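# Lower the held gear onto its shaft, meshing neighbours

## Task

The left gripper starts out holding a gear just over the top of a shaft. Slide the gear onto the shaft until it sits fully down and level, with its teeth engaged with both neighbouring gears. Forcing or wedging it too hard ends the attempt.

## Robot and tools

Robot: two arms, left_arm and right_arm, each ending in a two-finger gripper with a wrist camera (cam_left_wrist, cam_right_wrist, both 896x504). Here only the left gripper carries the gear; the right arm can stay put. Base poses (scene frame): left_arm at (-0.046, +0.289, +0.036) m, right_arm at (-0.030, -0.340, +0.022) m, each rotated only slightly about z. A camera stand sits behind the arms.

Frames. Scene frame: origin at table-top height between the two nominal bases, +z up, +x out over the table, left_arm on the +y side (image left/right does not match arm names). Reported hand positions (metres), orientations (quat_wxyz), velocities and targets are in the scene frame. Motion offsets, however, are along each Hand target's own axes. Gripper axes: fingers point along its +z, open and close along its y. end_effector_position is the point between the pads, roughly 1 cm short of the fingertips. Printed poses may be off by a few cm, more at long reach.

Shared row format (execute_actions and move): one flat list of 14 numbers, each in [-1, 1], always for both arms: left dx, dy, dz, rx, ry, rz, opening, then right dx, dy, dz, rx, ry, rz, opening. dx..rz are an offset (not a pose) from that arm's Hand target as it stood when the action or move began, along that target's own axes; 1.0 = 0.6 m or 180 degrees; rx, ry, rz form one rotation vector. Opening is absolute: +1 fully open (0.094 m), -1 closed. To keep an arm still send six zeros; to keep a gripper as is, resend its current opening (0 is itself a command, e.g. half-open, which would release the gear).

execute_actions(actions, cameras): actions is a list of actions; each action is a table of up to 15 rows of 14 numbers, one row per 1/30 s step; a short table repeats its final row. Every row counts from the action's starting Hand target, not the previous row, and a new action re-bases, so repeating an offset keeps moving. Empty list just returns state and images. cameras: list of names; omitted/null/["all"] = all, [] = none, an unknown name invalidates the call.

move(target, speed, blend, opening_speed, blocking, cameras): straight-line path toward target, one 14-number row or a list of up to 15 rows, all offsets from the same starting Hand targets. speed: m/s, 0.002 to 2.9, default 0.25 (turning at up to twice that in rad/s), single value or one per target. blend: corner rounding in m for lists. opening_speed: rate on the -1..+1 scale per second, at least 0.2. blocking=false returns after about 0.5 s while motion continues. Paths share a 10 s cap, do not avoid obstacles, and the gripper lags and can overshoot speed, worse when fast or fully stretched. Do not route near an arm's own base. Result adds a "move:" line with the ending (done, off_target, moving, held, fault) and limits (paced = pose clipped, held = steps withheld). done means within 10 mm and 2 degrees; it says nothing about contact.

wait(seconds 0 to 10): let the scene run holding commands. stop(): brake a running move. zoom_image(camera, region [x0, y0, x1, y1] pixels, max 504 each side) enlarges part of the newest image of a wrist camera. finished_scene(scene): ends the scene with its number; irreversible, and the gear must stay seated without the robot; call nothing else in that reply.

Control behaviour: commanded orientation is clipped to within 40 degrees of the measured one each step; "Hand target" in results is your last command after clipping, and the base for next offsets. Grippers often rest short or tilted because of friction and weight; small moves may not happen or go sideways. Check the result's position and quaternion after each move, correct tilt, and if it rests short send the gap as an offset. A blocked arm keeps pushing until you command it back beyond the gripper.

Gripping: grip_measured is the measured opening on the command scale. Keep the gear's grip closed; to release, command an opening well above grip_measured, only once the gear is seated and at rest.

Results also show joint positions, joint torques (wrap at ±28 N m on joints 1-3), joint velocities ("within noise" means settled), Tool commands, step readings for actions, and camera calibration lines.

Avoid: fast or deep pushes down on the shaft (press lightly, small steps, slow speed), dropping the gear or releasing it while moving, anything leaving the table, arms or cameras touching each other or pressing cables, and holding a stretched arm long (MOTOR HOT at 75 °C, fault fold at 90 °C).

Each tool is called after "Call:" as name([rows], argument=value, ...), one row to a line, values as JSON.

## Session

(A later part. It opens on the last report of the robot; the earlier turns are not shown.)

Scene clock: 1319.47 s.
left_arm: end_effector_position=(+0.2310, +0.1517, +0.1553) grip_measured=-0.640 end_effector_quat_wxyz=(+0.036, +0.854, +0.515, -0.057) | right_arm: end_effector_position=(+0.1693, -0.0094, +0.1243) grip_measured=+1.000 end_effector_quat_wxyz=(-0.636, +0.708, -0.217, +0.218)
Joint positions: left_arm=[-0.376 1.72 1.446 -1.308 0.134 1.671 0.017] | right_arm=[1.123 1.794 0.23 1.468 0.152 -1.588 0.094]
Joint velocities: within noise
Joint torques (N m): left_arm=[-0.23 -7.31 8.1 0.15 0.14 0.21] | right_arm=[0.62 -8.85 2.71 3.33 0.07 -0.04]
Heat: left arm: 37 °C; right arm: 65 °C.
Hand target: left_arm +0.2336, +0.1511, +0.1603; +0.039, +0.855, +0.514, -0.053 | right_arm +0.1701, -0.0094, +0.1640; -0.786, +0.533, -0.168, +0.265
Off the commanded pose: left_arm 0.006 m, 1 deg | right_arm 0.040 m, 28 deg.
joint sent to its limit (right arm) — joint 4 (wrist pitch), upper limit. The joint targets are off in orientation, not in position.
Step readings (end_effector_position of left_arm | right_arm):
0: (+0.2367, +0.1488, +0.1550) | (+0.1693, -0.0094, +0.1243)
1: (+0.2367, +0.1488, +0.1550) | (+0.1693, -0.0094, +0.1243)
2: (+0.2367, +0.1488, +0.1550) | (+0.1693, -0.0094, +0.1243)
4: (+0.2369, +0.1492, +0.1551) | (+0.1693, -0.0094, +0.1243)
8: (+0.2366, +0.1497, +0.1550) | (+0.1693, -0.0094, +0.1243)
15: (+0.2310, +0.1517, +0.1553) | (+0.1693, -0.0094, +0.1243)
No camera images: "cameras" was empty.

Call:
execute_actions([
  [[0.0012,0.0035,-0.002,0,0,0,-0.9,0,0,0,0,0,0,1],[0.0023,0.0063,-0.003,0,0,0,-0.9,0,0,0,0,0,0,1],[0.0029,0.008,-0.004,0,0,0,-0.9,0,0,0,0,0,0,1],[0.003,0.0085,-0.006,0,0,0,-0.9,0,0,0,0,0,0,1],[0.0026,0.0074,-0.007,0,0,0,-0.9,0,0,0,0,0,0,1],[0.0017,0.005,-0.007,0,0,0,-0.9,0,0,0,0,0,0,1],[0.0006,0.0018,-0.005,0,0,0,-0.9,0,0,0,0,0,0,1],[-0.0006,-0.0018,-0.003,0,0,0,-0.9,0,0,0,0,0,0,1],[-0.0017,-0.005,-0.001,0,0,0,-0.9,0,0,0,0,0,0,1],[-0.0026,-0.0074,-0.001,0,0,0,-0.9,0,0,0,0,0,0,1],[-0.003,-0.0085,-0.003,0,0,0,-0.9,0,0,0,0,0,0,1],[-0.0029,-0.008,-0.006,0,0,0,-0.9,0,0,0,0,0,0,1],[-0.0023,-0.0063,-0.007,0,0,0,-0.9,0,0,0,0,0,0,1],[-0.0012,-0.0035,-0.006,0,0,0,-0.9,0,0,0,0,0,0,1],[0,0,-0.004,0,0,0,-0.9,0,0,0,0,0,0,1]],
  [[0.0012,0.0023,0.0015,0,0,0,-0.9,0,0,0,0,0,0,1],[0.0023,0.0043,0.002,0,0,0,-0.9,0,0,0,0,0,0,1],[0.0029,0.0055,0.0012,0,0,0,-0.9,0,0,0,0,0,0,1],[0.003,0.0058,-0.0004,0,0,0,-0.9,0,0,0,0,0,0,1],[0.0026,0.005,-0.0017,0,0,0,-0.9,0,0,0,0,0,0,1],[0.0017,0.0035,-0.0019,0,0,0,-0.9,0,0,0,0,0,0,1],[0.0006,0.0012,-0.0008,0,0,0,-0.9,0,0,0,0,0,0,1],[-0.0006,-0.0012,0.0008,0,0,0,-0.9,0,0,0,0,0,0,1],[-0.0017,-0.0035,0.0019,0,0,0,-0.9,0,0,0,0,0,0,1],[-0.0026,-0.005,0.0017,0,0,0,-0.9,0,0,0,0,0,0,1],[-0.003,-0.0058,0.0004,0,0,0,-0.9,0,0,0,0,0,0,1],[-0.0029,-0.0055,-0.0012,0,0,0,-0.9,0,0,0,0,0,0,1],[-0.0023,-0.0043,-0.002,0,0,0,-0.9,0,0,0,0,0,0,1],[-0.0012,-0.0023,-0.0015,0,0,0,-0.9,0,0,0,0,0,0,1],[0,0,0,0,0,0,-0.9,0,0,0,0,0,0,1]],
], cameras=["cam_right_wrist"])

Call:
zoom_image(camera="cam_right_wrist", region=[505, 60, 585, 170])

Scene clock: 1341.80 s.
left_arm: end_effector_position=(+0.2326, +0.1511, +0.1573) grip_measured=-0.640 end_effector_quat_wxyz=(+0.035, +0.854, +0.516, -0.057) | right_arm: end_effector_position=(+0.1693, -0.0094, +0.1243) grip_measured=+1.000 end_effector_quat_wxyz=(-0.636, +0.708, -0.217, +0.218)
Joint positions: left_arm=[-0.376 1.727 1.463 -1.319 0.134 1.671 0.017] | right_arm=[1.123 1.794 0.23 1.468 0.152 -1.588 0.094]
Joint velocities: within noise
Joint torques (N m): left_arm=[-0.18 -8.01 7.56 0.16 0.13 0.21] | right_arm=[0.51 -8.75 2.69 3.32 0.06 -0.05]
Heat: left arm: 37 °C; right arm: 66 °C.
Hand target: left_arm +0.2337, +0.1514, +0.1627; +0.039, +0.855, +0.514, -0.053 | right_arm +0.1701, -0.0094, +0.1640; -0.786, +0.533, -0.168, +0.265
Off the commanded pose: left_arm 0.005 m, 1 deg | right_arm 0.040 m, 28 deg.
joint sent to its limit (right arm) — joint 4 (wrist pitch), upper limit. The joint targets are off in orientation, not in position.
Step readings (end_effector_position of left_arm | right_arm):
0: (+0.2310, +0.1517, +0.1553) | (+0.1693, -0.0094, +0.1243)
1: (+0.2310, +0.1517, +0.1555) | (+0.1693, -0.0094, +0.1243)
2: (+0.2314, +0.1515, +0.1560) | (+0.1693, -0.0094, +0.1243)
4: (+0.2332, +0.1508, +0.1575) | (+0.1693, -0.0094, +0.1243)
8: (+0.2355, +0.1499, +0.1594) | (+0.1693, -0.0094, +0.1243)
15: (+0.2320, +0.1513, +0.1565) | (+0.1693, -0.0094, +0.1243)
16: (+0.2320, +0.1513, +0.1565) | (+0.1693, -0.0094, +0.1243)
17: (+0.2320, +0.1513, +0.1565) | (+0.1693, -0.0094, +0.1243)
19: (+0.2320, +0.1513, +0.1565) | (+0.1693, -0.0094, +0.1243)
23: (+0.2326, +0.1511, +0.1573) | (+0.1693, -0.0094, +0.1243)
30: (+0.2326, +0.1511, +0.1573) | (+0.1693, -0.0094, +0.1243)
camera_calibration:
cam_right_wrist: T_world_to_cam=[[0.0336296, 0.10232, 0.994183, -0.126652], [0.501016, -0.862453, 0.0718148, -0.0615198], [0.864784, 0.495687, -0.0802678, -0.0409671], [0, 0, 0, 1]] pos_world=[0.0705094, -0.0197922, 0.127044]
Images, in order (width x height): cam_right_wrist 896x504.

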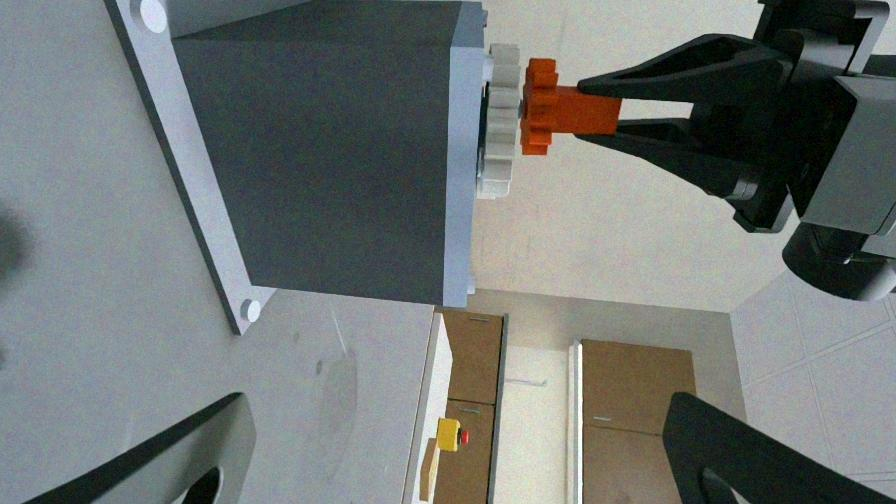

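Scaled by 4.582 from the camera's 896x504 image, which has a finer 1280x720 frame.

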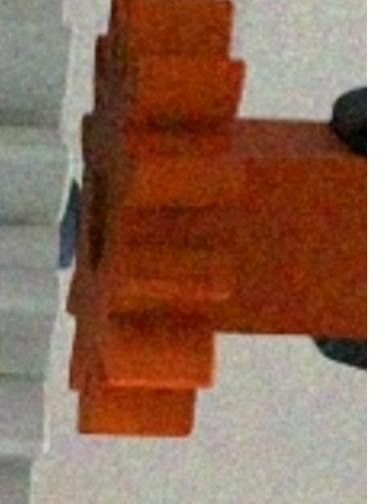

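Call:
execute_actions([
  [[0.0008,0.004,0.002,0,0,0,-0.9,0,0,0,0,0,0,1],[0.0015,0.006,0.003,0,0,0,-0.9,0,0,0,0,0,0,1],[0.0019,0.0068,0.004,0,0,0,-0.9,0,0,0,0,0,0,1],[0.002,0.007,0.003,0,0,0,-0.9,0,0,0,0,0,0,1],[0.0018,0.0063,0.002,0,0,0,-0.9,0,0,0,0,0,0,1],[0.0012,0.0047,0.002,0,0,0,-0.9,0,0,0,0,0,0,1],[0.0004,0.0025,0.003,0,0,0,-0.9,0,0,0,0,0,0,1],[-0.0004,0,0.004,0,0,0,-0.9,0,0,0,0,0,0,1],[-0.0012,-0.0022,0.006,0,0,0,-0.9,0,0,0,0,0,0,1],[-0.0018,-0.0038,0.007,0,0,0,-0.9,0,0,0,0,0,0,1],[-0.002,-0.0046,0.006,0,0,0,-0.9,0,0,0,0,0,0,1],[-0.0019,-0.0043,0.005,0,0,0,-0.9,0,0,0,0,0,0,1],[-0.0015,-0.003,0.004,0,0,0,-0.9,0,0,0,0,0,0,1],[-0.0008,-0.001,0.004,0,0,0,-0.9,0,0,0,0,0,0,1],[0,0.0012,0.005,0,0,0,-0.9,0,0,0,0,0,0,1]],
  [[0.0008,0.0016,0.0,0,0,0,-0.9,0,0,0,0,0,0,1],[0.0015,0.003,0.0,0,0,0,-0.9,0,0,0,0,0,0,1],[0.0019,0.0038,0.0,0,0,0,-0.9,0,0,0,0,0,0,1],[0.002,0.004,0,0,0,0,-0.9,0,0,0,0,0,0,1],[0.0018,0.0035,0,0,0,0,-0.9,0,0,0,0,0,0,1],[0.0012,0.0023,0,0,0,0,-0.9,0,0,0,0,0,0,1],[0.0004,0.0008,0,0,0,0,-0.9,0,0,0,0,0,0,1],[-0.0004,-0.0008,0,0,0,0,-0.9,0,0,0,0,0,0,1],[-0.0012,-0.0023,0,0,0,0,-0.9,0,0,0,0,0,0,1],[-0.0018,-0.0035,0,0,0,0,-0.9,0,0,0,0,0,0,1],[-0.002,-0.004,0,0,0,0,-0.9,0,0,0,0,0,0,1],[-0.0019,-0.0038,0,0,0,0,-0.9,0,0,0,0,0,0,1],[-0.0015,-0.003,0,0,0,0,-0.9,0,0,0,0,0,0,1],[-0.0008,-0.0016,0,0,0,0,-0.9,0,0,0,0,0,0,1],[0,0,0,0,0,0,-0.9,0,0,0,0,0,0,1]],
], cameras=["cam_right_wrist"])

Call:
zoom_image(camera="cam_right_wrist", region=[505, 60, 585, 170])

Call:
move(target=[0,0,0,0,0,0,-0.9,0.1423,0.0855,0.0032,-0.143,-0.148,0.559,1], speed=0.5, cameras=["cam_right_wrist"])

Call:
zoom_image(camera="cam_right_wrist", region=[340, 50, 480, 190])

Scene clock: 1377.13 s.
left_arm: end_effector_position=(+0.2314, +0.1515, +0.1560) grip_measured=-0.640 end_effector_quat_wxyz=(+0.033, +0.854, +0.516, -0.059) | right_arm: end_effector_position=(+0.1693, -0.0094, +0.1243) grip_measured=+1.000 end_effector_quat_wxyz=(-0.636, +0.708, -0.217, +0.218)
Joint positions: left_arm=[-0.376 1.727 1.457 -1.318 0.134 1.671 0.017] | right_arm=[1.123 1.794 0.23 1.468 0.152 -1.588 0.094]
Joint velocities: within noise
Joint torques (N m): left_arm=[-0.38 -7.79 7.25 0.3 0.14 0.19] | right_arm=[0.47 -8.79 2.76 3.35 0.09 -0.05]
Heat: left arm: 38 °C; right arm: 66 °C.
Hand target: left_arm +0.2342, +0.1507, +0.1597; +0.039, +0.855, +0.514, -0.053 | right_arm +0.1701, -0.0094, +0.1640; -0.786, +0.533, -0.168, +0.265
Off the commanded pose: left_arm 0.005 m, 1 deg | right_arm 0.040 m, 28 deg.
joint sent to its limit (right arm) — joint 4 (wrist pitch), upper limit. The joint targets are off in orientation, not in position.
Step readings (end_effector_position of left_arm | right_arm):
0: (+0.2326, +0.1511, +0.1573) | (+0.1693, -0.0094, +0.1243)
1: (+0.2326, +0.1511, +0.1573) | (+0.1693, -0.0094, +0.1243)
2: (+0.2326, +0.1511, +0.1573) | (+0.1693, -0.0094, +0.1243)
4: (+0.2326, +0.1511, +0.1573) | (+0.1693, -0.0094, +0.1243)
8: (+0.2326, +0.1511, +0.1573) | (+0.1693, -0.0094, +0.1243)
15: (+0.2314, +0.1515, +0.1560) | (+0.1693, -0.0094, +0.1243)
16: (+0.2314, +0.1515, +0.1560) | (+0.1693, -0.0094, +0.1243)
17: (+0.2314, +0.1515, +0.1560) | (+0.1693, -0.0094, +0.1243)
19: (+0.2314, +0.1515, +0.1560) | (+0.1693, -0.0094, +0.1243)
23: (+0.2314, +0.1515, +0.1560) | (+0.1693, -0.0094, +0.1243)
30: (+0.2314, +0.1515, +0.1560) | (+0.1693, -0.0094, +0.1243)
camera_calibration:
cam_right_wrist: T_world_to_cam=[[0.0336296, 0.10232, 0.994183, -0.126652], [0.501016, -0.862453, 0.0718148, -0.0615198], [0.864784, 0.495687, -0.0802678, -0.0409671], [0, 0, 0, 1]] pos_world=[0.0705094, -0.0197922, 0.127044]
Images, in order (width x height): cam_right_wrist 896x504.

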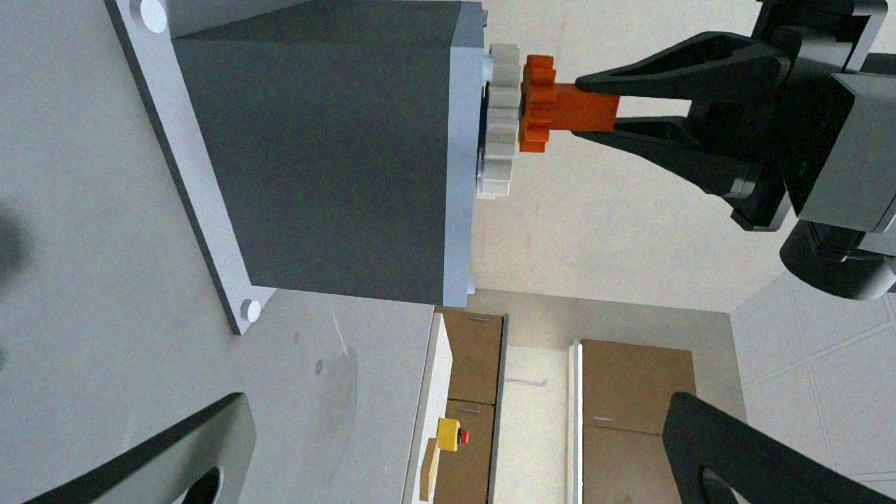

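Scaled by 4.582 from the camera's 896x504 image, which has a finer 1280x720 frame.

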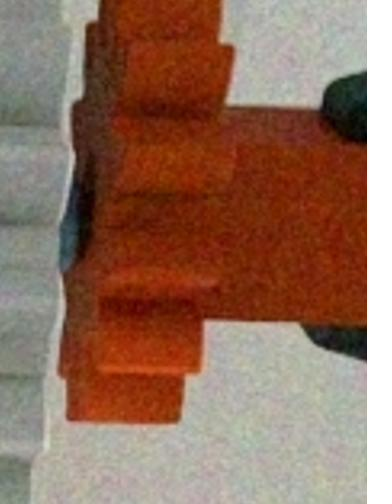

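Scene clock: 1379.97 s.
left_arm: end_effector_position=(+0.2314, +0.1515, +0.1560) grip_measured=-0.640 end_effector_quat_wxyz=(+0.033, +0.854, +0.516, -0.059) | right_arm: end_effector_position=(+0.2507, -0.0441, +0.1048) grip_measured=+1.000 end_effector_quat_wxyz=(+0.473, -0.490, +0.522, +0.514)
Joint positions: left_arm=[-0.376 1.727 1.457 -1.318 0.134 1.671 0.017] | right_arm=[0.434 2.148 0.616 1.467 -1.172 0.014 0.094]
Joint velocities: within noise
Joint torques (N m): left_arm=[-0.32 -7.66 7.23 0.28 0.14 0.2] | right_arm=[-0.08 -7.58 3.51 2.93 -0.25 0.04]
Heat: left arm: 38 °C; right arm: 65 °C.
Hand target: left_arm +0.2342, +0.1507, +0.1597; +0.039, +0.855, +0.514, -0.053 | right_arm +0.2519, -0.0440, +0.1187; +0.597, -0.394, +0.397, +0.575
Off the commanded pose: left_arm 0.005 m, 1 deg | right_arm 0.014 m, 24 deg.
joint sent to its limit (right arm) — joint 4 (wrist pitch), upper limit. The joint targets are off in orientation, not in position.
move: off_target (right_arm)
camera_calibration:
cam_right_wrist: T_world_to_cam=[[0.997238, 0.0143151, -0.0728793, -0.240177], [-0.0595547, -0.432205, -0.899807, 0.130521], [-0.0443797, 0.901662, -0.430159, 0.186811], [0, 0, 0, 1]] pos_world=[0.255578, -0.10859, 0.180298]
Images, in order (width x height): cam_right_wrist 896x504.

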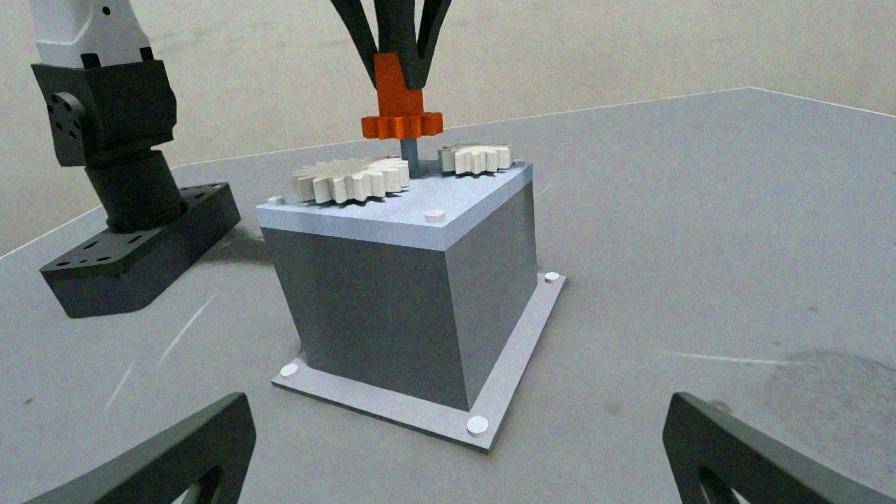

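Scaled by 3.600 from the camera's 896x504 image, which has a finer 1280x720 frame.

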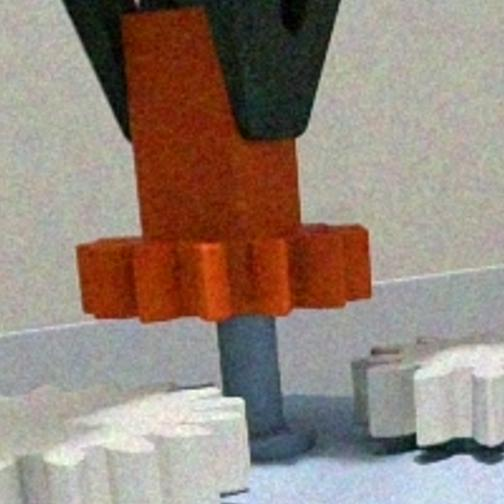

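Call:
execute_actions([
  [[0.0055,0.0047,-0.001,0,0,0,-0.9,0,0,0,0,0,0,1],[0.009,0.0087,-0.001,0,0,0,-0.9,0,0,0,0,0,0,1],[0.011,0.0111,-0.001,0,0,0,-0.9,0,0,0,0,0,0,1],[0.0115,0.0116,-0.001,0,0,0,-0.9,0,0,0,0,0,0,1],[0.01,0.0101,-0.001,0,0,0,-0.9,0,0,0,0,0,0,1],[0.0075,0.0069,-0.001,0,0,0,-0.9,0,0,0,0,0,0,1],[0.0035,0.0024,-0.001,0,0,0,-0.9,0,0,0,0,0,0,1],[0,-0.0024,-0.001,0,0,0,-0.9,0,0,0,0,0,0,1],[-0.0035,-0.0069,-0.001,0,0,0,-0.9,0,0,0,0,0,0,1],[-0.006,-0.0101,-0.001,0,0,0,-0.9,0,0,0,0,0,0,1],[-0.0075,-0.0116,-0.001,0,0,0,-0.9,0,0,0,0,0,0,1],[-0.007,-0.0111,-0.001,0,0,0,-0.9,0,0,0,0,0,0,1],[-0.005,-0.0087,-0.001,0,0,0,-0.9,0,0,0,0,0,0,1],[-0.002,-0.0047,0,0,0,0,-0.9,0,0,0,0,0,0,1],[0.002,0,0,0,0,0,-0.9,0,0,0,0,0,0,1]],
  [[0.0024,0.003,0,0,0,0,-0.9,0,0,0,0,0,0,1],[0.0045,0.0056,0,0,0,0,-0.9,0,0,0,0,0,0,1],[0.0057,0.0071,0,0,0,0,-0.9,0,0,0,0,0,0,1],[0.006,0.0075,0,0,0,0,-0.9,0,0,0,0,0,0,1],[0.0052,0.0065,0,0,0,0,-0.9,0,0,0,0,0,0,1],[0.0035,0.0044,0,0,0,0,-0.9,0,0,0,0,0,0,1],[0.0012,0.0016,0,0,0,0,-0.9,0,0,0,0,0,0,1],[-0.0012,-0.0016,0,0,0,0,-0.9,0,0,0,0,0,0,1],[-0.0035,-0.0044,0,0,0,0,-0.9,0,0,0,0,0,0,1],[-0.0052,-0.0065,0,0,0,0,-0.9,0,0,0,0,0,0,1],[-0.006,-0.0075,0,0,0,0,-0.9,0,0,0,0,0,0,1],[-0.0057,-0.0071,0,0,0,0,-0.9,0,0,0,0,0,0,1],[-0.0045,-0.0056,0,0,0,0,-0.9,0,0,0,0,0,0,1],[-0.0024,-0.003,0,0,0,0,-0.9,0,0,0,0,0,0,1],[0,0,0,0,0,0,-0.9,0,0,0,0,0,0,1]],
], cameras=["cam_right_wrist"])

Call:
zoom_image(camera="cam_right_wrist", region=[340, 50, 480, 190])

Scene clock: 1411.33 s.
left_arm: end_effector_position=(+0.2321, +0.1521, +0.1548) grip_measured=-0.640 end_effector_quat_wxyz=(+0.032, +0.855, +0.515, -0.058) | right_arm: end_effector_position=(+0.2507, -0.0441, +0.1048) grip_measured=+1.000 end_effector_quat_wxyz=(+0.472, -0.489, +0.523, +0.514)
Joint positions: left_arm=[-0.375 1.73 1.456 -1.315 0.131 1.673 0.017] | right_arm=[0.434 2.148 0.616 1.467 -1.172 0.015 0.094]
Joint velocities: within noise
Joint torques (N m): left_arm=[-0.09 -7.94 7.46 0.24 0.15 0.19] | right_arm=[-0.1 -7.57 3.6 2.92 -0.24 0.05]
Heat: left arm: 38 °C; right arm: 62 °C.
Hand target: left_arm +0.2347, +0.1518, +0.1595; +0.039, +0.855, +0.514, -0.053 | right_arm +0.2519, -0.0440, +0.1187; +0.597, -0.394, +0.397, +0.575
Off the commanded pose: left_arm 0.005 m, 1 deg | right_arm 0.014 m, 24 deg.
joint sent to its limit (right arm) — joint 4 (wrist pitch), upper limit. The joint targets are off in orientation, not in position.
Step readings (end_effector_position of left_arm | right_arm):
0: (+0.2314, +0.1515, +0.1560) | (+0.2507, -0.0441, +0.1048)
1: (+0.2315, +0.1517, +0.1560) | (+0.2507, -0.0441, +0.1048)
2: (+0.2319, +0.1521, +0.1560) | (+0.2507, -0.0441, +0.1048)
4: (+0.2344, +0.1524, +0.1560) | (+0.2507, -0.0441, +0.1048)
8: (+0.2358, +0.1530, +0.1559) | (+0.2507, -0.0441, +0.1048)
15: (+0.2303, +0.1517, +0.1556) | (+0.2507, -0.0441, +0.1048)
16: (+0.2304, +0.1518, +0.1556) | (+0.2507, -0.0441, +0.1048)
17: (+0.2308, +0.1521, +0.1557) | (+0.2507, -0.0441, +0.1048)
19: (+0.2325, +0.1526, +0.1558) | (+0.2507, -0.0441, +0.1048)
23: (+0.2333, +0.1528, +0.1555) | (+0.2507, -0.0441, +0.1048)
30: (+0.2321, +0.1521, +0.1548) | (+0.2507, -0.0441, +0.1048)
camera_calibration:
cam_right_wrist: T_world_to_cam=[[0.997156, 0.0143239, -0.0739973, -0.240054], [-0.0605571, -0.432257, -0.899715, 0.130762], [-0.0448733, 0.901637, -0.43016, 0.186939], [0, 0, 0, 1]] pos_world=[0.255678, -0.10859, 0.180299]
Images, in order (width x height): cam_right_wrist 896x504.

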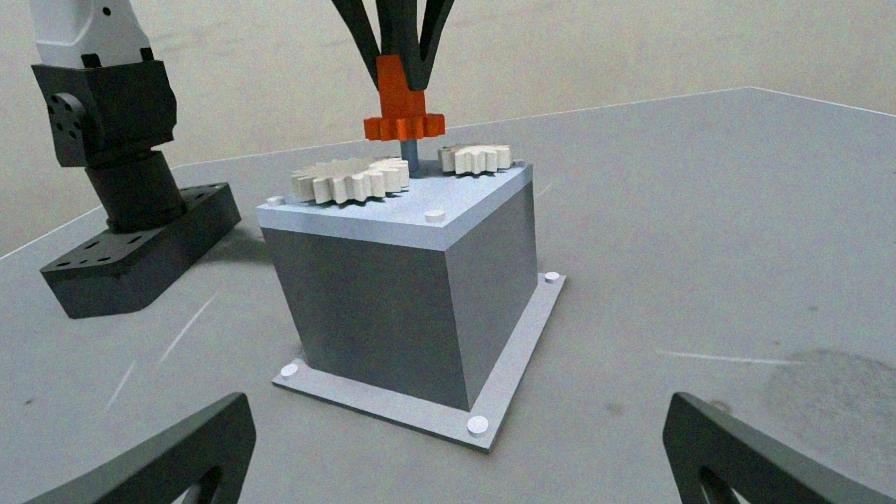

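Scaled by 3.600 from the camera's 896x504 image, which has a finer 1280x720 frame.

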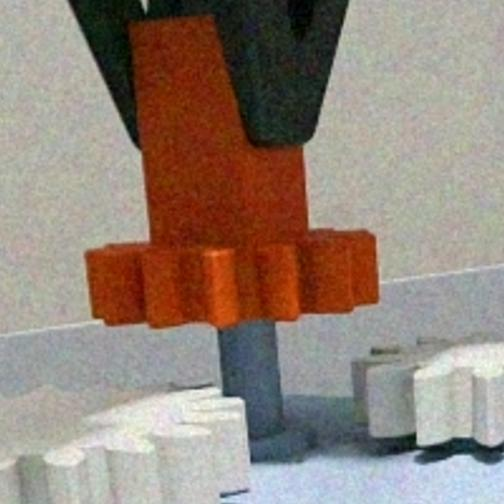

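Call:
execute_actions([
  [[0.002,0.0025,0.001,0,0,0,-0.9,0,0,0,0,0,0,1],[0.0035,0.005,0.002,0,0,0,-0.9,0,0,0,0,0,0,1],[0.005,0.007,0.002,0,0,0,-0.9,0,0,0,0,0,0,1],[0.006,0.009,0.002,0,0,0,-0.9,0,0,0,0,0,0,1],[0.007,0.0105,0.002,0,0,0,-0.9,0,0,0,0,0,0,1],[0.0075,0.0115,0.002,0,0,0,-0.9,0,0,0,0,0,0,1],[0.008,0.012,0.002,0,0,0,-0.9,0,0,0,0,0,0,1],[0.008,0.012,0.002,0,0,0,-0.9,0,0,0,0,0,0,1],[0.0075,0.0115,0.002,0,0,0,-0.9,0,0,0,0,0,0,1],[0.007,0.0105,0.002,0,0,0,-0.9,0,0,0,0,0,0,1],[0.006,0.009,0.002,0,0,0,-0.9,0,0,0,0,0,0,1],[0.005,0.007,0.002,0,0,0,-0.9,0,0,0,0,0,0,1],[0.0035,0.0055,0.002,0,0,0,-0.9,0,0,0,0,0,0,1],[0.002,0.004,0.002,0,0,0,-0.9,0,0,0,0,0,0,1],[0,0.003,0.002,0,0,0,-0.9,0,0,0,0,0,0,1]],
  [[-0.0015,-0.0015,0,0,0,0,-0.9,0,0,0,0,0,0,1],[-0.003,-0.003,0,0,0,0,-0.9,0,0,0,0,0,0,1],[-0.0045,-0.0045,0,0,0,0,-0.9,0,0,0,0,0,0,1],[-0.0055,-0.0055,0,0,0,0,-0.9,0,0,0,0,0,0,1],[-0.006,-0.0065,0,0,0,0,-0.9,0,0,0,0,0,0,1],[-0.0065,-0.007,0,0,0,0,-0.9,0,0,0,0,0,0,1],[-0.0065,-0.0075,0,0,0,0,-0.9,0,0,0,0,0,0,1],[-0.0065,-0.0075,0,0,0,0,-0.9,0,0,0,0,0,0,1],[-0.006,-0.007,0,0,0,0,-0.9,0,0,0,0,0,0,1],[-0.0055,-0.006,0,0,0,0,-0.9,0,0,0,0,0,0,1],[-0.0045,-0.005,0,0,0,0,-0.9,0,0,0,0,0,0,1],[-0.0035,-0.004,0,0,0,0,-0.9,0,0,0,0,0,0,1],[-0.0025,-0.0025,0,0,0,0,-0.9,0,0,0,0,0,0,1],[-0.001,-0.001,0,0,0,0,-0.9,0,0,0,0,0,0,1],[0,0,0,0,0,0,-0.9,0,0,0,0,0,0,1]],
], cameras=["cam_right_wrist"])

Call:
zoom_image(camera="cam_right_wrist", region=[340, 50, 480, 190])

Scene clock: 1442.97 s.
left_arm: end_effector_position=(+0.2328, +0.1507, +0.1530) grip_measured=-0.640 end_effector_quat_wxyz=(+0.031, +0.855, +0.514, -0.059) | right_arm: end_effector_position=(+0.2507, -0.0441, +0.1048) grip_measured=+1.000 end_effector_quat_wxyz=(+0.472, -0.489, +0.523, +0.514)
Joint positions: left_arm=[-0.378 1.738 1.459 -1.313 0.132 1.673 0.017] | right_arm=[0.434 2.148 0.616 1.467 -1.172 0.016 0.094]
Joint velocities: within noise
Joint torques (N m): left_arm=[0.13 -8.08 7.45 0.25 0.15 0.2] | right_arm=[-0.14 -7.75 3.44 2.93 -0.25 0.06]
Heat: left arm: 39 °C; right arm: 61 °C.
Hand target: left_arm +0.2363, +0.1507, +0.1583; +0.039, +0.855, +0.514, -0.053 | right_arm +0.2519, -0.0440, +0.1187; +0.597, -0.394, +0.397, +0.575
Off the commanded pose: left_arm 0.006 m, 1 deg | right_arm 0.014 m, 24 deg.
joint sent to its limit (right arm) — joint 4 (wrist pitch), upper limit. The joint targets are off in orientation, not in position.
Step readings (end_effector_position of left_arm | right_arm):
0: (+0.2321, +0.1521, +0.1548) | (+0.2507, -0.0441, +0.1048)
1: (+0.2321, +0.1521, +0.1548) | (+0.2507, -0.0441, +0.1048)
2: (+0.2321, +0.1521, +0.1548) | (+0.2507, -0.0441, +0.1048)
4: (+0.2327, +0.1527, +0.1549) | (+0.2507, -0.0441, +0.1048)
8: (+0.2351, +0.1527, +0.1543) | (+0.2507, -0.0441, +0.1048)
15: (+0.2350, +0.1526, +0.1543) | (+0.2507, -0.0441, +0.1048)
16: (+0.2350, +0.1525, +0.1543) | (+0.2507, -0.0441, +0.1048)
17: (+0.2349, +0.1523, +0.1543) | (+0.2507, -0.0441, +0.1048)
19: (+0.2343, +0.1515, +0.1541) | (+0.2507, -0.0441, +0.1048)
23: (+0.2328, +0.1508, +0.1531) | (+0.2507, -0.0441, +0.1048)
30: (+0.2328, +0.1507, +0.1530) | (+0.2507, -0.0441, +0.1048)
camera_calibration:
cam_right_wrist: T_world_to_cam=[[0.997127, 0.014246, -0.0744025, -0.239982], [-0.0609595, -0.432192, -0.899719, 0.130873], [-0.0449735, 0.901669, -0.430081, 0.186954], [0, 0, 0, 1]] pos_world=[0.255678, -0.10859, 0.180299]
Images, in order (width x height): cam_right_wrist 896x504.

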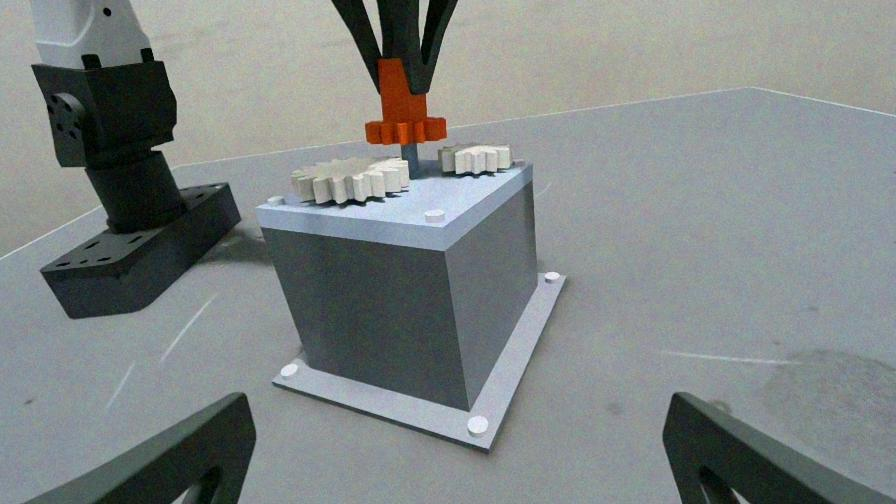

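Scaled by 3.600 from the camera's 896x504 image, which has a finer 1280x720 frame.

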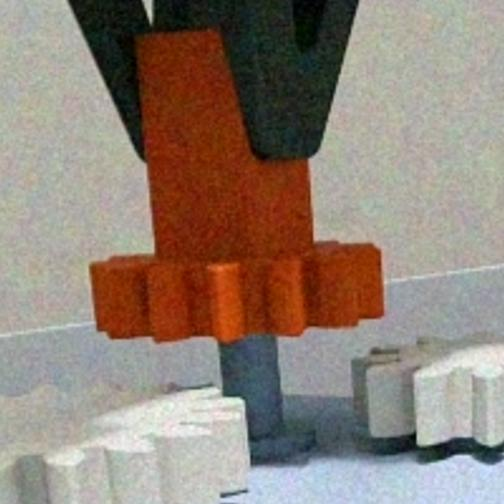

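Call:
execute_actions([
  [[0,0,0.003,0,0,0,-0.9,0,0,0,0,0,0,1]],
  [[0,0,0.003,0,0,0,-0.9,0,0,0,0,0,0,1]],
], cameras=[])

Scene clock: 1456.30 s.
left_arm: end_effector_position=(+0.2329, +0.1506, +0.1530) grip_measured=-0.640 end_effector_quat_wxyz=(+0.031, +0.855, +0.514, -0.059) | right_arm: end_effector_position=(+0.2507, -0.0441, +0.1048) grip_measured=+1.000 end_effector_quat_wxyz=(+0.472, -0.489, +0.523, +0.514)
Joint positions: left_arm=[-0.378 1.738 1.459 -1.313 0.132 1.673 0.017] | right_arm=[0.434 2.148 0.616 1.467 -1.172 0.016 0.094]
Joint velocities: within noise
Joint torques (N m): left_arm=[-0.05 -8.12 6.17 0.4 0.14 0.18] | right_arm=[-0.08 -7.62 3.51 2.95 -0.23 0.05]
Heat: left arm: 39 °C; right arm: 61 °C.
Hand target: left_arm +0.2361, +0.1503, +0.1548; +0.039, +0.855, +0.514, -0.053 | right_arm +0.2519, -0.0440, +0.1187; +0.597, -0.394, +0.397, +0.575
Off the commanded pose: left_arm 0.004 m, 1 deg | right_arm 0.014 m, 24 deg.
joint sent to its limit (right arm) — joint 4 (wrist pitch), upper limit. The joint targets are off in orientation, not in position.
Step readings (end_effector_position of left_arm | right_arm):
0: (+0.2328, +0.1507, +0.1530) | (+0.2507, -0.0441, +0.1048)
1: (+0.2328, +0.1507, +0.1530) | (+0.2507, -0.0441, +0.1048)
2: (+0.2328, +0.1507, +0.1530) | (+0.2507, -0.0441, +0.1048)
4: (+0.2328, +0.1507, +0.1530) | (+0.2507, -0.0441, +0.1048)
8: (+0.2328, +0.1507, +0.1530) | (+0.2507, -0.0441, +0.1048)
15: (+0.2328, +0.1507, +0.1530) | (+0.2507, -0.0441, +0.1048)
16: (+0.2329, +0.1506, +0.1530) | (+0.2507, -0.0441, +0.1048)
17: (+0.2329, +0.1506, +0.1530) | (+0.2507, -0.0441, +0.1048)
19: (+0.2329, +0.1506, +0.1530) | (+0.2507, -0.0441, +0.1048)
23: (+0.2329, +0.1506, +0.1530) | (+0.2507, -0.0441, +0.1048)
30: (+0.2329, +0.1506, +0.1530) | (+0.2507, -0.0441, +0.1048)
No camera images: "cameras" was empty.

Call:
execute_actions([
  [[0,0,0.003,0,0,0,-0.9,0,0,0,0,0,0,1]],
  [[0,0,0.003,0.004,0,0,-0.9,0,0,0,0,0,0,1]],
  [[0,0,0,-0.008,0,0,-0.9,0,0,0,0,0,0,1]],
  [[0,0,0,0.004,0.004,0,-0.9,0,0,0,0,0,0,1]],
  [[0,0,0,0,-0.004,0,-0.9,0,0,0,0,0,0,1]],
], cameras=[])

Scene clock: 1467.50 s.
left_arm: end_effector_position=(+0.2336, +0.1513, +0.1473) grip_measured=-0.640 end_effector_quat_wxyz=(+0.031, +0.855, +0.514, -0.056) | right_arm: end_effector_position=(+0.2507, -0.0441, +0.1048) grip_measured=+1.000 end_effector_quat_wxyz=(+0.472, -0.489, +0.523, +0.514)
Joint positions: left_arm=[-0.378 1.737 1.435 -1.287 0.127 1.672 0.017] | right_arm=[0.434 2.148 0.616 1.467 -1.172 0.016 0.094]
Joint velocities: within noise
Joint torques (N m): left_arm=[-0.18 -7.91 7.06 0.29 0.21 0.15] | right_arm=[-0.03 -7.68 3.4 2.96 -0.24 0.06]
Heat: left arm: 38 °C; right arm: 61 °C.
Hand target: left_arm +0.2359, +0.1498, +0.1512; +0.039, +0.855, +0.514, -0.053 | right_arm +0.2519, -0.0440, +0.1187; +0.597, -0.394, +0.397, +0.575
Off the commanded pose: left_arm 0.005 m, 1 deg | right_arm 0.014 m, 24 deg.
joint sent to its limit (right arm) — joint 4 (wrist pitch), upper limit. The joint targets are off in orientation, not in position.
Step readings (end_effector_position of left_arm | right_arm):
0: (+0.2329, +0.1506, +0.1530) | (+0.2507, -0.0441, +0.1048)
1: (+0.2330, +0.1506, +0.1530) | (+0.2507, -0.0441, +0.1048)
2: (+0.2332, +0.1505, +0.1530) | (+0.2507, -0.0441, +0.1048)
4: (+0.2335, +0.1504, +0.1530) | (+0.2507, -0.0441, +0.1048)
8: (+0.2339, +0.1502, +0.1530) | (+0.2507, -0.0441, +0.1048)
15: (+0.2339, +0.1502, +0.1530) | (+0.2507, -0.0441, +0.1048)
16: (+0.2339, +0.1502, +0.1530) | (+0.2507, -0.0441, +0.1048)
17: (+0.2339, +0.1502, +0.1530) | (+0.2507, -0.0441, +0.1048)
19: (+0.2339, +0.1502, +0.1530) | (+0.2507, -0.0441, +0.1048)
23: (+0.2339, +0.1502, +0.1530) | (+0.2507, -0.0441, +0.1048)
30: (+0.2339, +0.1502, +0.1530) | (+0.2507, -0.0441, +0.1048)
31: (+0.2338, +0.1503, +0.1525) | (+0.2507, -0.0441, +0.1048)
32: (+0.2334, +0.1504, +0.1512) | (+0.2507, -0.0441, +0.1048)
34: (+0.2329, +0.1507, +0.1485) | (+0.2507, -0.0441, +0.1048)
38: (+0.2330, +0.1506, +0.1475) | (+0.2507, -0.0441, +0.1048)
45: (+0.2332, +0.1505, +0.1474) | (+0.2507, -0.0441, +0.1048)
46: (+0.2333, +0.1507, +0.1473) | (+0.2507, -0.0441, +0.1048)
47: (+0.2334, +0.1509, +0.1473) | (+0.2507, -0.0441, +0.1048)
49: (+0.2336, +0.1513, +0.1473) | (+0.2507, -0.0441, +0.1048)
53: (+0.2336, +0.1513, +0.1473) | (+0.2507, -0.0441, +0.1048)
60: (+0.2336, +0.1513, +0.1473) | (+0.2507, -0.0441, +0.1048)
61: (+0.2336, +0.1513, +0.1473) | (+0.2507, -0.0441, +0.1048)
62: (+0.2336, +0.1513, +0.1473) | (+0.2507, -0.0441, +0.1048)
64: (+0.2336, +0.1513, +0.1473) | (+0.2507, -0.0441, +0.1048)
68: (+0.2336, +0.1513, +0.1473) | (+0.2507, -0.0441, +0.1048)
75: (+0.2336, +0.1513, +0.1473) | (+0.2507, -0.0441, +0.1048)
No camera images: "cameras" was empty.

Call:
move(target=[0,0,0,0,0,0,-0.9,-0.0565,-0.105,0.141,-0.165,-0.0045,0.0664,1], speed=0.4)

Call:
zoom_image(camera="cam_left_wrist", region=[380, 220, 540, 380])

Call:
zoom_image(camera="cam_right_wrist", region=[400, 295, 480, 375])

Scene clock: 1475.37 s.
left_arm: end_effector_position=(+0.2336, +0.1513, +0.1473) grip_measured=-0.640 end_effector_quat_wxyz=(+0.031, +0.855, +0.514, -0.056) | right_arm: end_effector_position=(+0.3214, +0.0193, +0.1805) grip_measured=+1.000 end_effector_quat_wxyz=(-0.381, +0.536, -0.433, -0.616)
Joint positions: left_arm=[-0.378 1.737 1.435 -1.287 0.127 1.672 0.017] | right_arm=[0.472 2.366 1.335 1.465 -1.452 0.557 0.094]
Joint velocities: within noise
Joint torques (N m): left_arm=[-0.18 -8.05 7.19 0.29 0.21 0.18] | right_arm=[0.76 -10.28 6.05 2.5 -0.01 0.06]
Heat: left arm: 38 °C; right arm: 60 °C.
Hand target: left_arm +0.2359, +0.1498, +0.1512; +0.039, +0.855, +0.514, -0.053 | right_arm +0.3158, +0.0200, +0.1826; -0.417, +0.486, -0.271, -0.719
Off the commanded pose: left_arm 0.005 m, 1 deg | right_arm 0.006 m, 23 deg.
joint sent to its limit (right arm) — joint 4 (wrist pitch), upper limit. The joint targets are off in orientation, not in position.
move: off_target (right_arm)
camera_calibration:
cam_left_wrist: T_world_to_cam=[[-0.868845, 0.495069, -0.00379504, 0.132524], [0.468774, 0.825115, 0.315336, -0.243969], [0.159244, 0.272199, -0.948973, 0.148147], [0, 0, 0, 1]] pos_world=[0.205918, 0.0953683, 0.218023]
cam_right_wrist: T_world_to_cam=[[0.932077, 0.340673, -0.123183, -0.282367], [0.0163116, -0.379164, -0.925186, 0.209461], [-0.361893, 0.860335, -0.358967, 0.25528], [0, 0, 0, 1]] pos_world=[0.352155, -0.0440109, 0.250645]

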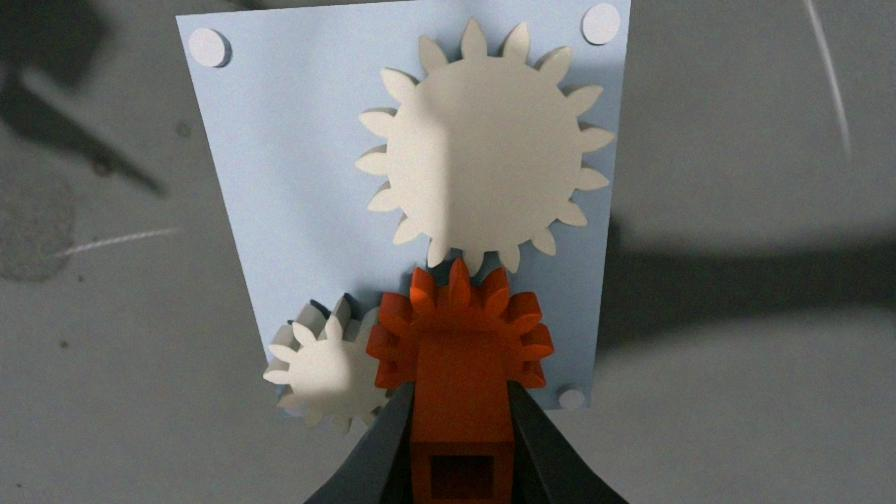

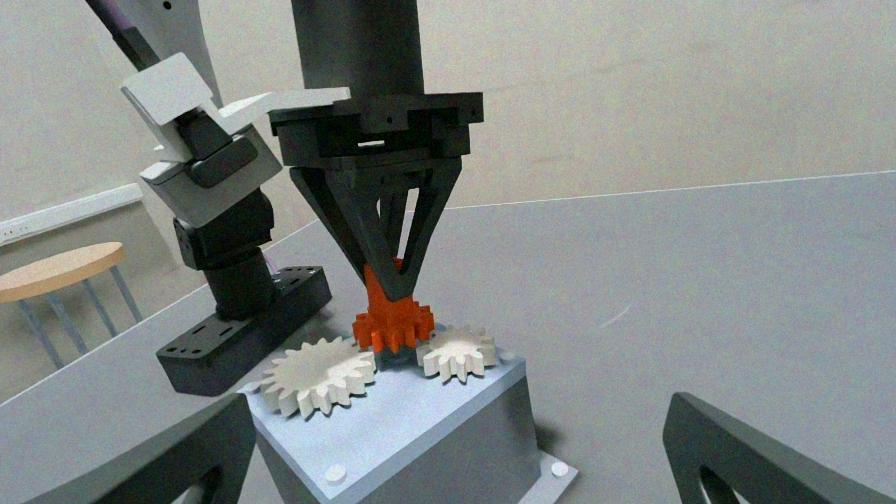

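Scaled by 3.150 from the camera's 896x504 image, which has a finer 1280x720 frame.

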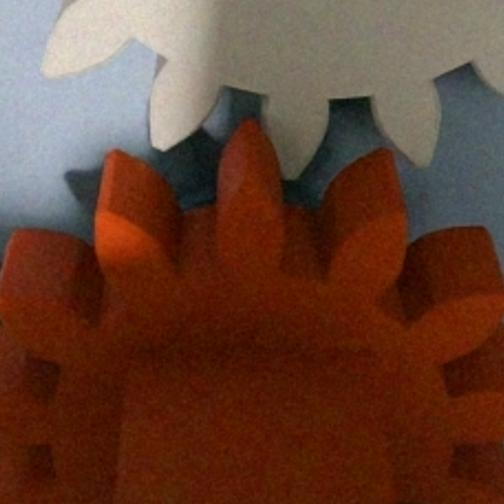

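Scaled by 6.300 from the camera's 896x504 image, which has a finer 1280x720 frame.

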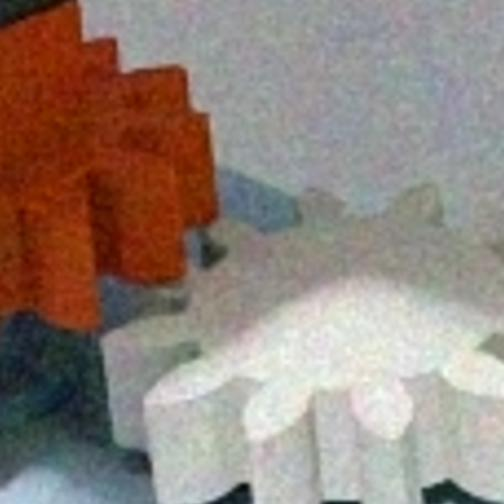

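Call:
move(target=[0.003,0.0015,-0.002,0.0097,-0.0225,0.003,-0.9,0,0,0,0,0,0,1], speed=0.05, cameras=["cam_right_wrist"])

Call:
zoom_image(camera="cam_right_wrist", region=[350, 265, 480, 395])

Scene clock: 1523.00 s.
left_arm: end_effector_position=(+0.2348, +0.1525, +0.1479) grip_measured=-0.640 end_effector_quat_wxyz=(+0.039, +0.855, +0.510, -0.086) | right_arm: end_effector_position=(+0.3215, +0.0194, +0.1803) grip_measured=+1.000 end_effector_quat_wxyz=(-0.380, +0.536, -0.434, -0.617)
Joint positions: left_arm=[-0.342 1.765 1.464 -1.318 0.183 1.718 0.017] | right_arm=[0.472 2.366 1.335 1.463 -1.452 0.558 0.094]
Joint velocities: within noise
Joint torques (N m): left_arm=[0.4 -6.75 8.59 -0.04 0.33 0.26] | right_arm=[0.72 -10.39 6 2.52 0.03 0.07]
Heat: left arm: 37 °C; right arm: 55 °C.
Hand target: left_arm +0.2377, +0.1512, +0.1522; +0.045, +0.856, +0.507, -0.090 | right_arm +0.3158, +0.0200, +0.1826; -0.417, +0.486, -0.271, -0.719
Off the commanded pose: left_arm 0.005 m, 1 deg | right_arm 0.006 m, 23 deg.
joint sent to its limit (right arm) — joint 4 (wrist pitch), upper limit. The joint targets are off in orientation, not in position.
move: off_target (right_arm)
camera_calibration:
cam_right_wrist: T_world_to_cam=[[0.931685, 0.340508, -0.12656, -0.281729], [0.013439, -0.380462, -0.924699, 0.210146], [-0.363019, 0.859827, -0.359047, 0.255626], [0, 0, 0, 1]] pos_world=[0.352456, -0.0439103, 0.250448]
Images, in order (width x height): cam_right_wrist 896x504.

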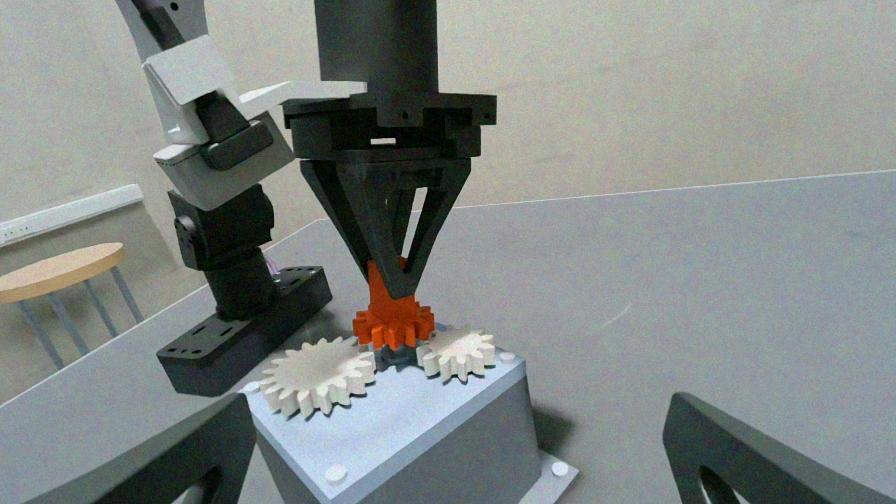

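Scaled by 3.877 from the camera's 896x504 image, which has a finer 1280x720 frame.

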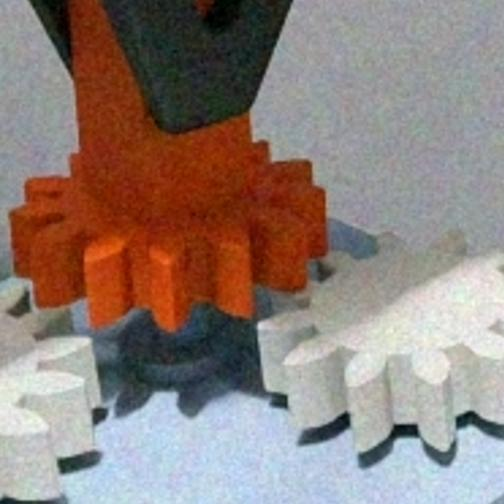

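Call:
execute_actions([
  [[0,0,0.003,0,0,0,-0.9,0,0,0,0,0,0,1]],
  [[0,0,0.003,0,0,0,-0.9,0,0,0,0,0,0,1]],
  [[0,0,0.003,0,0,0,-0.9,0,0,0,0,0,0,1]],
  [[0,0,0.002,0,0,0,-0.9,0,0,0,0,0,0,1]],
], cameras=[])

Scene clock: 1530.93 s.
left_arm: end_effector_position=(+0.2347, +0.1526, +0.1479) grip_measured=-0.640 end_effector_quat_wxyz=(+0.039, +0.855, +0.510, -0.086) | right_arm: end_effector_position=(+0.3215, +0.0194, +0.1803) grip_measured=+1.000 end_effector_quat_wxyz=(-0.380, +0.536, -0.434, -0.617)
Joint positions: left_arm=[-0.342 1.765 1.464 -1.319 0.183 1.719 0.017] | right_arm=[0.472 2.366 1.335 1.463 -1.452 0.558 0.094]
Joint velocities: within noise
Joint torques (N m): left_arm=[0.1 -6.64 6.3 0.29 0.36 0.27] | right_arm=[0.79 -10.39 6.08 2.51 0 0.08]
Heat: left arm: 38 °C; right arm: 54 °C.
Hand target: left_arm +0.2370, +0.1501, +0.1457; +0.045, +0.856, +0.507, -0.090 | right_arm +0.3158, +0.0200, +0.1826; -0.417, +0.486, -0.271, -0.719
Off the commanded pose: left_arm 0.004 m, 1 deg | right_arm 0.006 m, 23 deg.
joint sent to its limit (right arm) — joint 4 (wrist pitch), upper limit. The joint targets are off in orientation, not in position.
Step readings (end_effector_position of left_arm | right_arm):
0: (+0.2347, +0.1526, +0.1479) | (+0.3215, +0.0194, +0.1803)
1: (+0.2347, +0.1526, +0.1479) | (+0.3215, +0.0194, +0.1803)
2: (+0.2347, +0.1526, +0.1479) | (+0.3215, +0.0194, +0.1803)
4: (+0.2347, +0.1526, +0.1479) | (+0.3215, +0.0194, +0.1803)
8: (+0.2347, +0.1526, +0.1479) | (+0.3215, +0.0194, +0.1803)
15: (+0.2347, +0.1526, +0.1479) | (+0.3215, +0.0194, +0.1803)
16: (+0.2347, +0.1526, +0.1479) | (+0.3215, +0.0194, +0.1803)
17: (+0.2347, +0.1526, +0.1479) | (+0.3215, +0.0194, +0.1803)
19: (+0.2347, +0.1526, +0.1479) | (+0.3215, +0.0194, +0.1803)
23: (+0.2347, +0.1526, +0.1479) | (+0.3215, +0.0194, +0.1803)
30: (+0.2347, +0.1526, +0.1479) | (+0.3215, +0.0194, +0.1803)
31: (+0.2347, +0.1526, +0.1479) | (+0.3215, +0.0194, +0.1803)
32: (+0.2347, +0.1526, +0.1479) | (+0.3215, +0.0194, +0.1803)
34: (+0.2347, +0.1526, +0.1479) | (+0.3215, +0.0194, +0.1803)
38: (+0.2347, +0.1526, +0.1479) | (+0.3215, +0.0194, +0.1803)
45: (+0.2347, +0.1526, +0.1479) | (+0.3215, +0.0194, +0.1803)
46: (+0.2347, +0.1526, +0.1479) | (+0.3215, +0.0194, +0.1803)
47: (+0.2347, +0.1526, +0.1479) | (+0.3215, +0.0194, +0.1803)
49: (+0.2347, +0.1526, +0.1479) | (+0.3215, +0.0194, +0.1803)
53: (+0.2347, +0.1526, +0.1479) | (+0.3215, +0.0194, +0.1803)
60: (+0.2347, +0.1526, +0.1479) | (+0.3215, +0.0194, +0.1803)
No camera images: "cameras" was empty.

Call:
execute_actions([
  [[0,0,0.003,0,0,0,-0.9,0,0,0,0,0,0,1]],
  [[0,0,0.001,0,0,-0.012,-0.9,0,0,0,0,0,0,1]],
  [[0,0,0.001,0,0,0.02,-0.9,0,0,0,0,0,0,1]],
  [[0,0,0.0,0,0,-0.008,-0.9,0,0,0,0,0,0,1]],
], cameras=["cam_right_wrist"])

Call:
zoom_image(camera="cam_right_wrist", region=[350, 265, 480, 395])

Scene clock: 1539.57 s.
left_arm: end_effector_position=(+0.2347, +0.1519, +0.1477) grip_measured=-0.640 end_effector_quat_wxyz=(+0.041, +0.858, +0.505, -0.087) | right_arm: end_effector_position=(+0.3215, +0.0194, +0.1803) grip_measured=+1.000 end_effector_quat_wxyz=(-0.380, +0.535, -0.434, -0.617)
Joint positions: left_arm=[-0.342 1.765 1.463 -1.316 0.186 1.731 0.017] | right_arm=[0.472 2.366 1.335 1.463 -1.452 0.558 0.094]
Joint velocities: within noise
Joint torques (N m): left_arm=[-0.12 -6.75 5.44 0.41 0.3 0.14] | right_arm=[0.81 -10.29 5.87 2.55 0.02 0.05]
Heat: left arm: 38 °C; right arm: 54 °C.
Hand target: left_arm +0.2366, +0.1495, +0.1428; +0.045, +0.856, +0.507, -0.090 | right_arm +0.3158, +0.0200, +0.1826; -0.417, +0.486, -0.271, -0.719
Off the commanded pose: left_arm 0.006 m, 1 deg | right_arm 0.006 m, 23 deg.
joint sent to its limit (right arm) — joint 4 (wrist pitch), upper limit. The joint targets are off in orientation, not in position.
Step readings (end_effector_position of left_arm | right_arm):
0: (+0.2347, +0.1526, +0.1479) | (+0.3215, +0.0194, +0.1803)
1: (+0.2347, +0.1526, +0.1479) | (+0.3215, +0.0194, +0.1803)
2: (+0.2347, +0.1525, +0.1479) | (+0.3215, +0.0194, +0.1803)
4: (+0.2348, +0.1525, +0.1479) | (+0.3215, +0.0194, +0.1803)
8: (+0.2348, +0.1524, +0.1479) | (+0.3215, +0.0194, +0.1803)
15: (+0.2349, +0.1524, +0.1479) | (+0.3215, +0.0194, +0.1803)
16: (+0.2349, +0.1524, +0.1479) | (+0.3215, +0.0194, +0.1803)
17: (+0.2350, +0.1524, +0.1479) | (+0.3215, +0.0194, +0.1803)
19: (+0.2350, +0.1524, +0.1479) | (+0.3215, +0.0194, +0.1803)
23: (+0.2350, +0.1524, +0.1479) | (+0.3215, +0.0194, +0.1803)
30: (+0.2351, +0.1523, +0.1479) | (+0.3215, +0.0194, +0.1803)
31: (+0.2351, +0.1523, +0.1478) | (+0.3215, +0.0194, +0.1803)
32: (+0.2350, +0.1523, +0.1477) | (+0.3215, +0.0194, +0.1803)
34: (+0.2348, +0.1522, +0.1476) | (+0.3215, +0.0194, +0.1803)
38: (+0.2348, +0.1520, +0.1477) | (+0.3215, +0.0194, +0.1803)
45: (+0.2347, +0.1520, +0.1477) | (+0.3215, +0.0194, +0.1803)
46: (+0.2347, +0.1520, +0.1477) | (+0.3215, +0.0194, +0.1803)
47: (+0.2347, +0.1520, +0.1477) | (+0.3215, +0.0194, +0.1803)
49: (+0.2347, +0.1520, +0.1477) | (+0.3215, +0.0194, +0.1803)
53: (+0.2347, +0.1520, +0.1477) | (+0.3215, +0.0194, +0.1803)
60: (+0.2347, +0.1520, +0.1477) | (+0.3215, +0.0194, +0.1803)
camera_calibration:
cam_right_wrist: T_world_to_cam=[[0.931623, 0.340542, -0.126929, -0.281614], [0.0131337, -0.380574, -0.924657, 0.210238], [-0.36319, 0.859764, -0.359024, 0.255678], [0, 0, 0, 1]] pos_world=[0.352456, -0.0439103, 0.250448]
Images, in order (width x height): cam_right_wrist 896x504.

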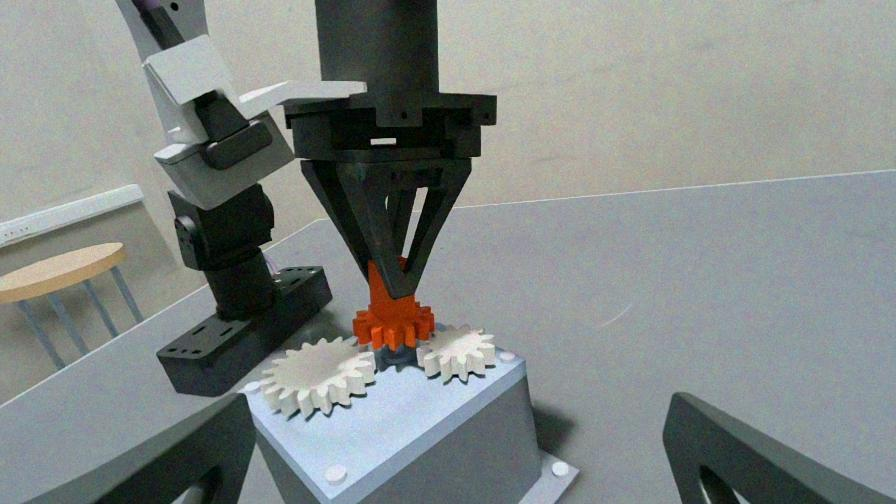

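Scaled by 3.877 from the camera's 896x504 image, which has a finer 1280x720 frame.

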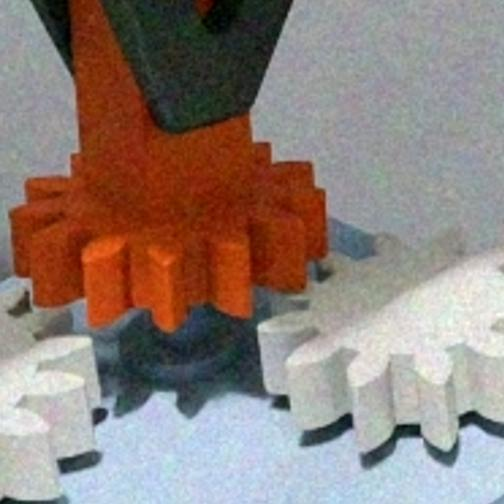

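Call:
zoom_image(camera="cam_right_wrist", region=[405, 305, 465, 365])

Scaled by 8.400 from the camera's 896x504 image, which has a finer 1280x720 frame.

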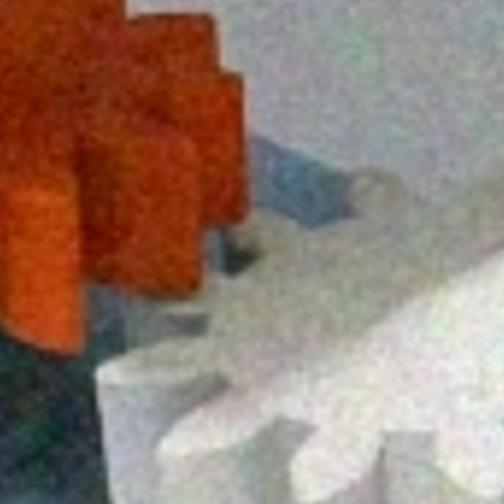

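Call:
move(target=[0,0,-0.019,0,0,0,-0.9,0,0,0,0,0,0,1], speed=0.05, cameras=[])

Call:
move(target=[0,0,0,0,0,-0.08,-0.9,0,0,0,0,0,0,1], speed=0.15, cameras=["cam_right_wrist"])

Call:
zoom_image(camera="cam_right_wrist", region=[405, 305, 465, 365])

Scene clock: 1566.43 s.
left_arm: end_effector_position=(+0.2347, +0.1519, +0.1498) grip_measured=-0.640 end_effector_quat_wxyz=(+0.041, +0.858, +0.505, -0.087) | right_arm: end_effector_position=(+0.3215, +0.0194, +0.1803) grip_measured=+1.000 end_effector_quat_wxyz=(-0.380, +0.536, -0.434, -0.617)
Joint positions: left_arm=[-0.342 1.765 1.471 -1.325 0.186 1.73 0.017] | right_arm=[0.472 2.366 1.335 1.463 -1.452 0.557 0.094]
Joint velocities: within noise
Joint torques (N m): left_arm=[0.43 -6.76 8.75 0.02 0.32 0.19] | right_arm=[0.77 -10.33 5.98 2.54 -0.02 0.07]
Heat: left arm: 37 °C; right arm: 53 °C.
Hand target: left_arm +0.2379, +0.1515, +0.1539; +0.045, +0.856, +0.508, -0.090 | right_arm +0.3158, +0.0200, +0.1826; -0.417, +0.486, -0.271, -0.719
Off the commanded pose: left_arm 0.005 m, 1 deg | right_arm 0.006 m, 23 deg.
joint sent to its limit (right arm) — joint 4 (wrist pitch), upper limit. The joint targets are off in orientation, not in position.
move: off_target (right_arm)
No camera images: "cameras" was empty.

Scene clock: 1568.00 s.
left_arm: end_effector_position=(+0.2344, +0.1520, +0.1498) grip_measured=-0.640 end_effector_quat_wxyz=(+0.029, +0.790, +0.605, -0.092) | right_arm: end_effector_position=(+0.3215, +0.0194, +0.1803) grip_measured=+1.000 end_effector_quat_wxyz=(-0.380, +0.536, -0.434, -0.617)
Joint positions: left_arm=[-0.342 1.765 1.471 -1.327 0.186 1.487 0.017] | right_arm=[0.472 2.366 1.335 1.463 -1.452 0.558 0.094]
Joint velocities: within noise
Joint torques (N m): left_arm=[0.44 -6.78 8.75 0.05 0.31 0.12] | right_arm=[0.73 -10.36 5.93 2.52 -0.01 0.09]
Heat: left arm: 37 °C; right arm: 52 °C.
Hand target: left_arm +0.2378, +0.1515, +0.1539; +0.033, +0.785, +0.611, -0.095 | right_arm +0.3158, +0.0200, +0.1826; -0.417, +0.486, -0.271, -0.719
Off the commanded pose: left_arm 0.005 m, 1 deg | right_arm 0.006 m, 23 deg.
joint sent to its limit (right arm) — joint 4 (wrist pitch), upper limit. The joint targets are off in orientation, not in position.
move: off_target (right_arm)
camera_calibration:
cam_right_wrist: T_world_to_cam=[[0.931685, 0.340508, -0.12656, -0.281729], [0.013439, -0.380462, -0.924699, 0.210146], [-0.363019, 0.859827, -0.359047, 0.255626], [0, 0, 0, 1]] pos_world=[0.352456, -0.0439103, 0.250448]
Images, in order (width x height): cam_right_wrist 896x504.

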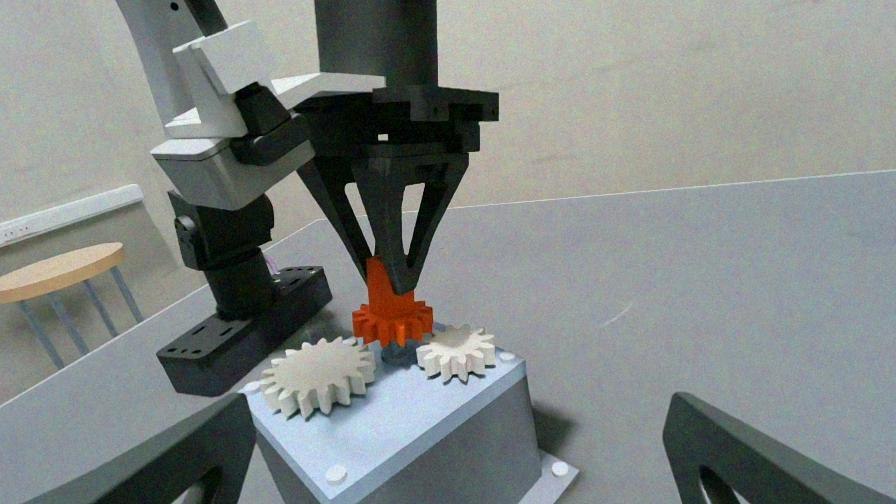

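Scaled by 8.400 from the camera's 896x504 image, which has a finer 1280x720 frame.

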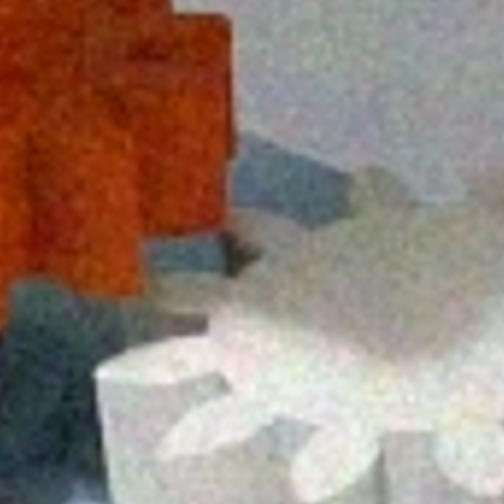

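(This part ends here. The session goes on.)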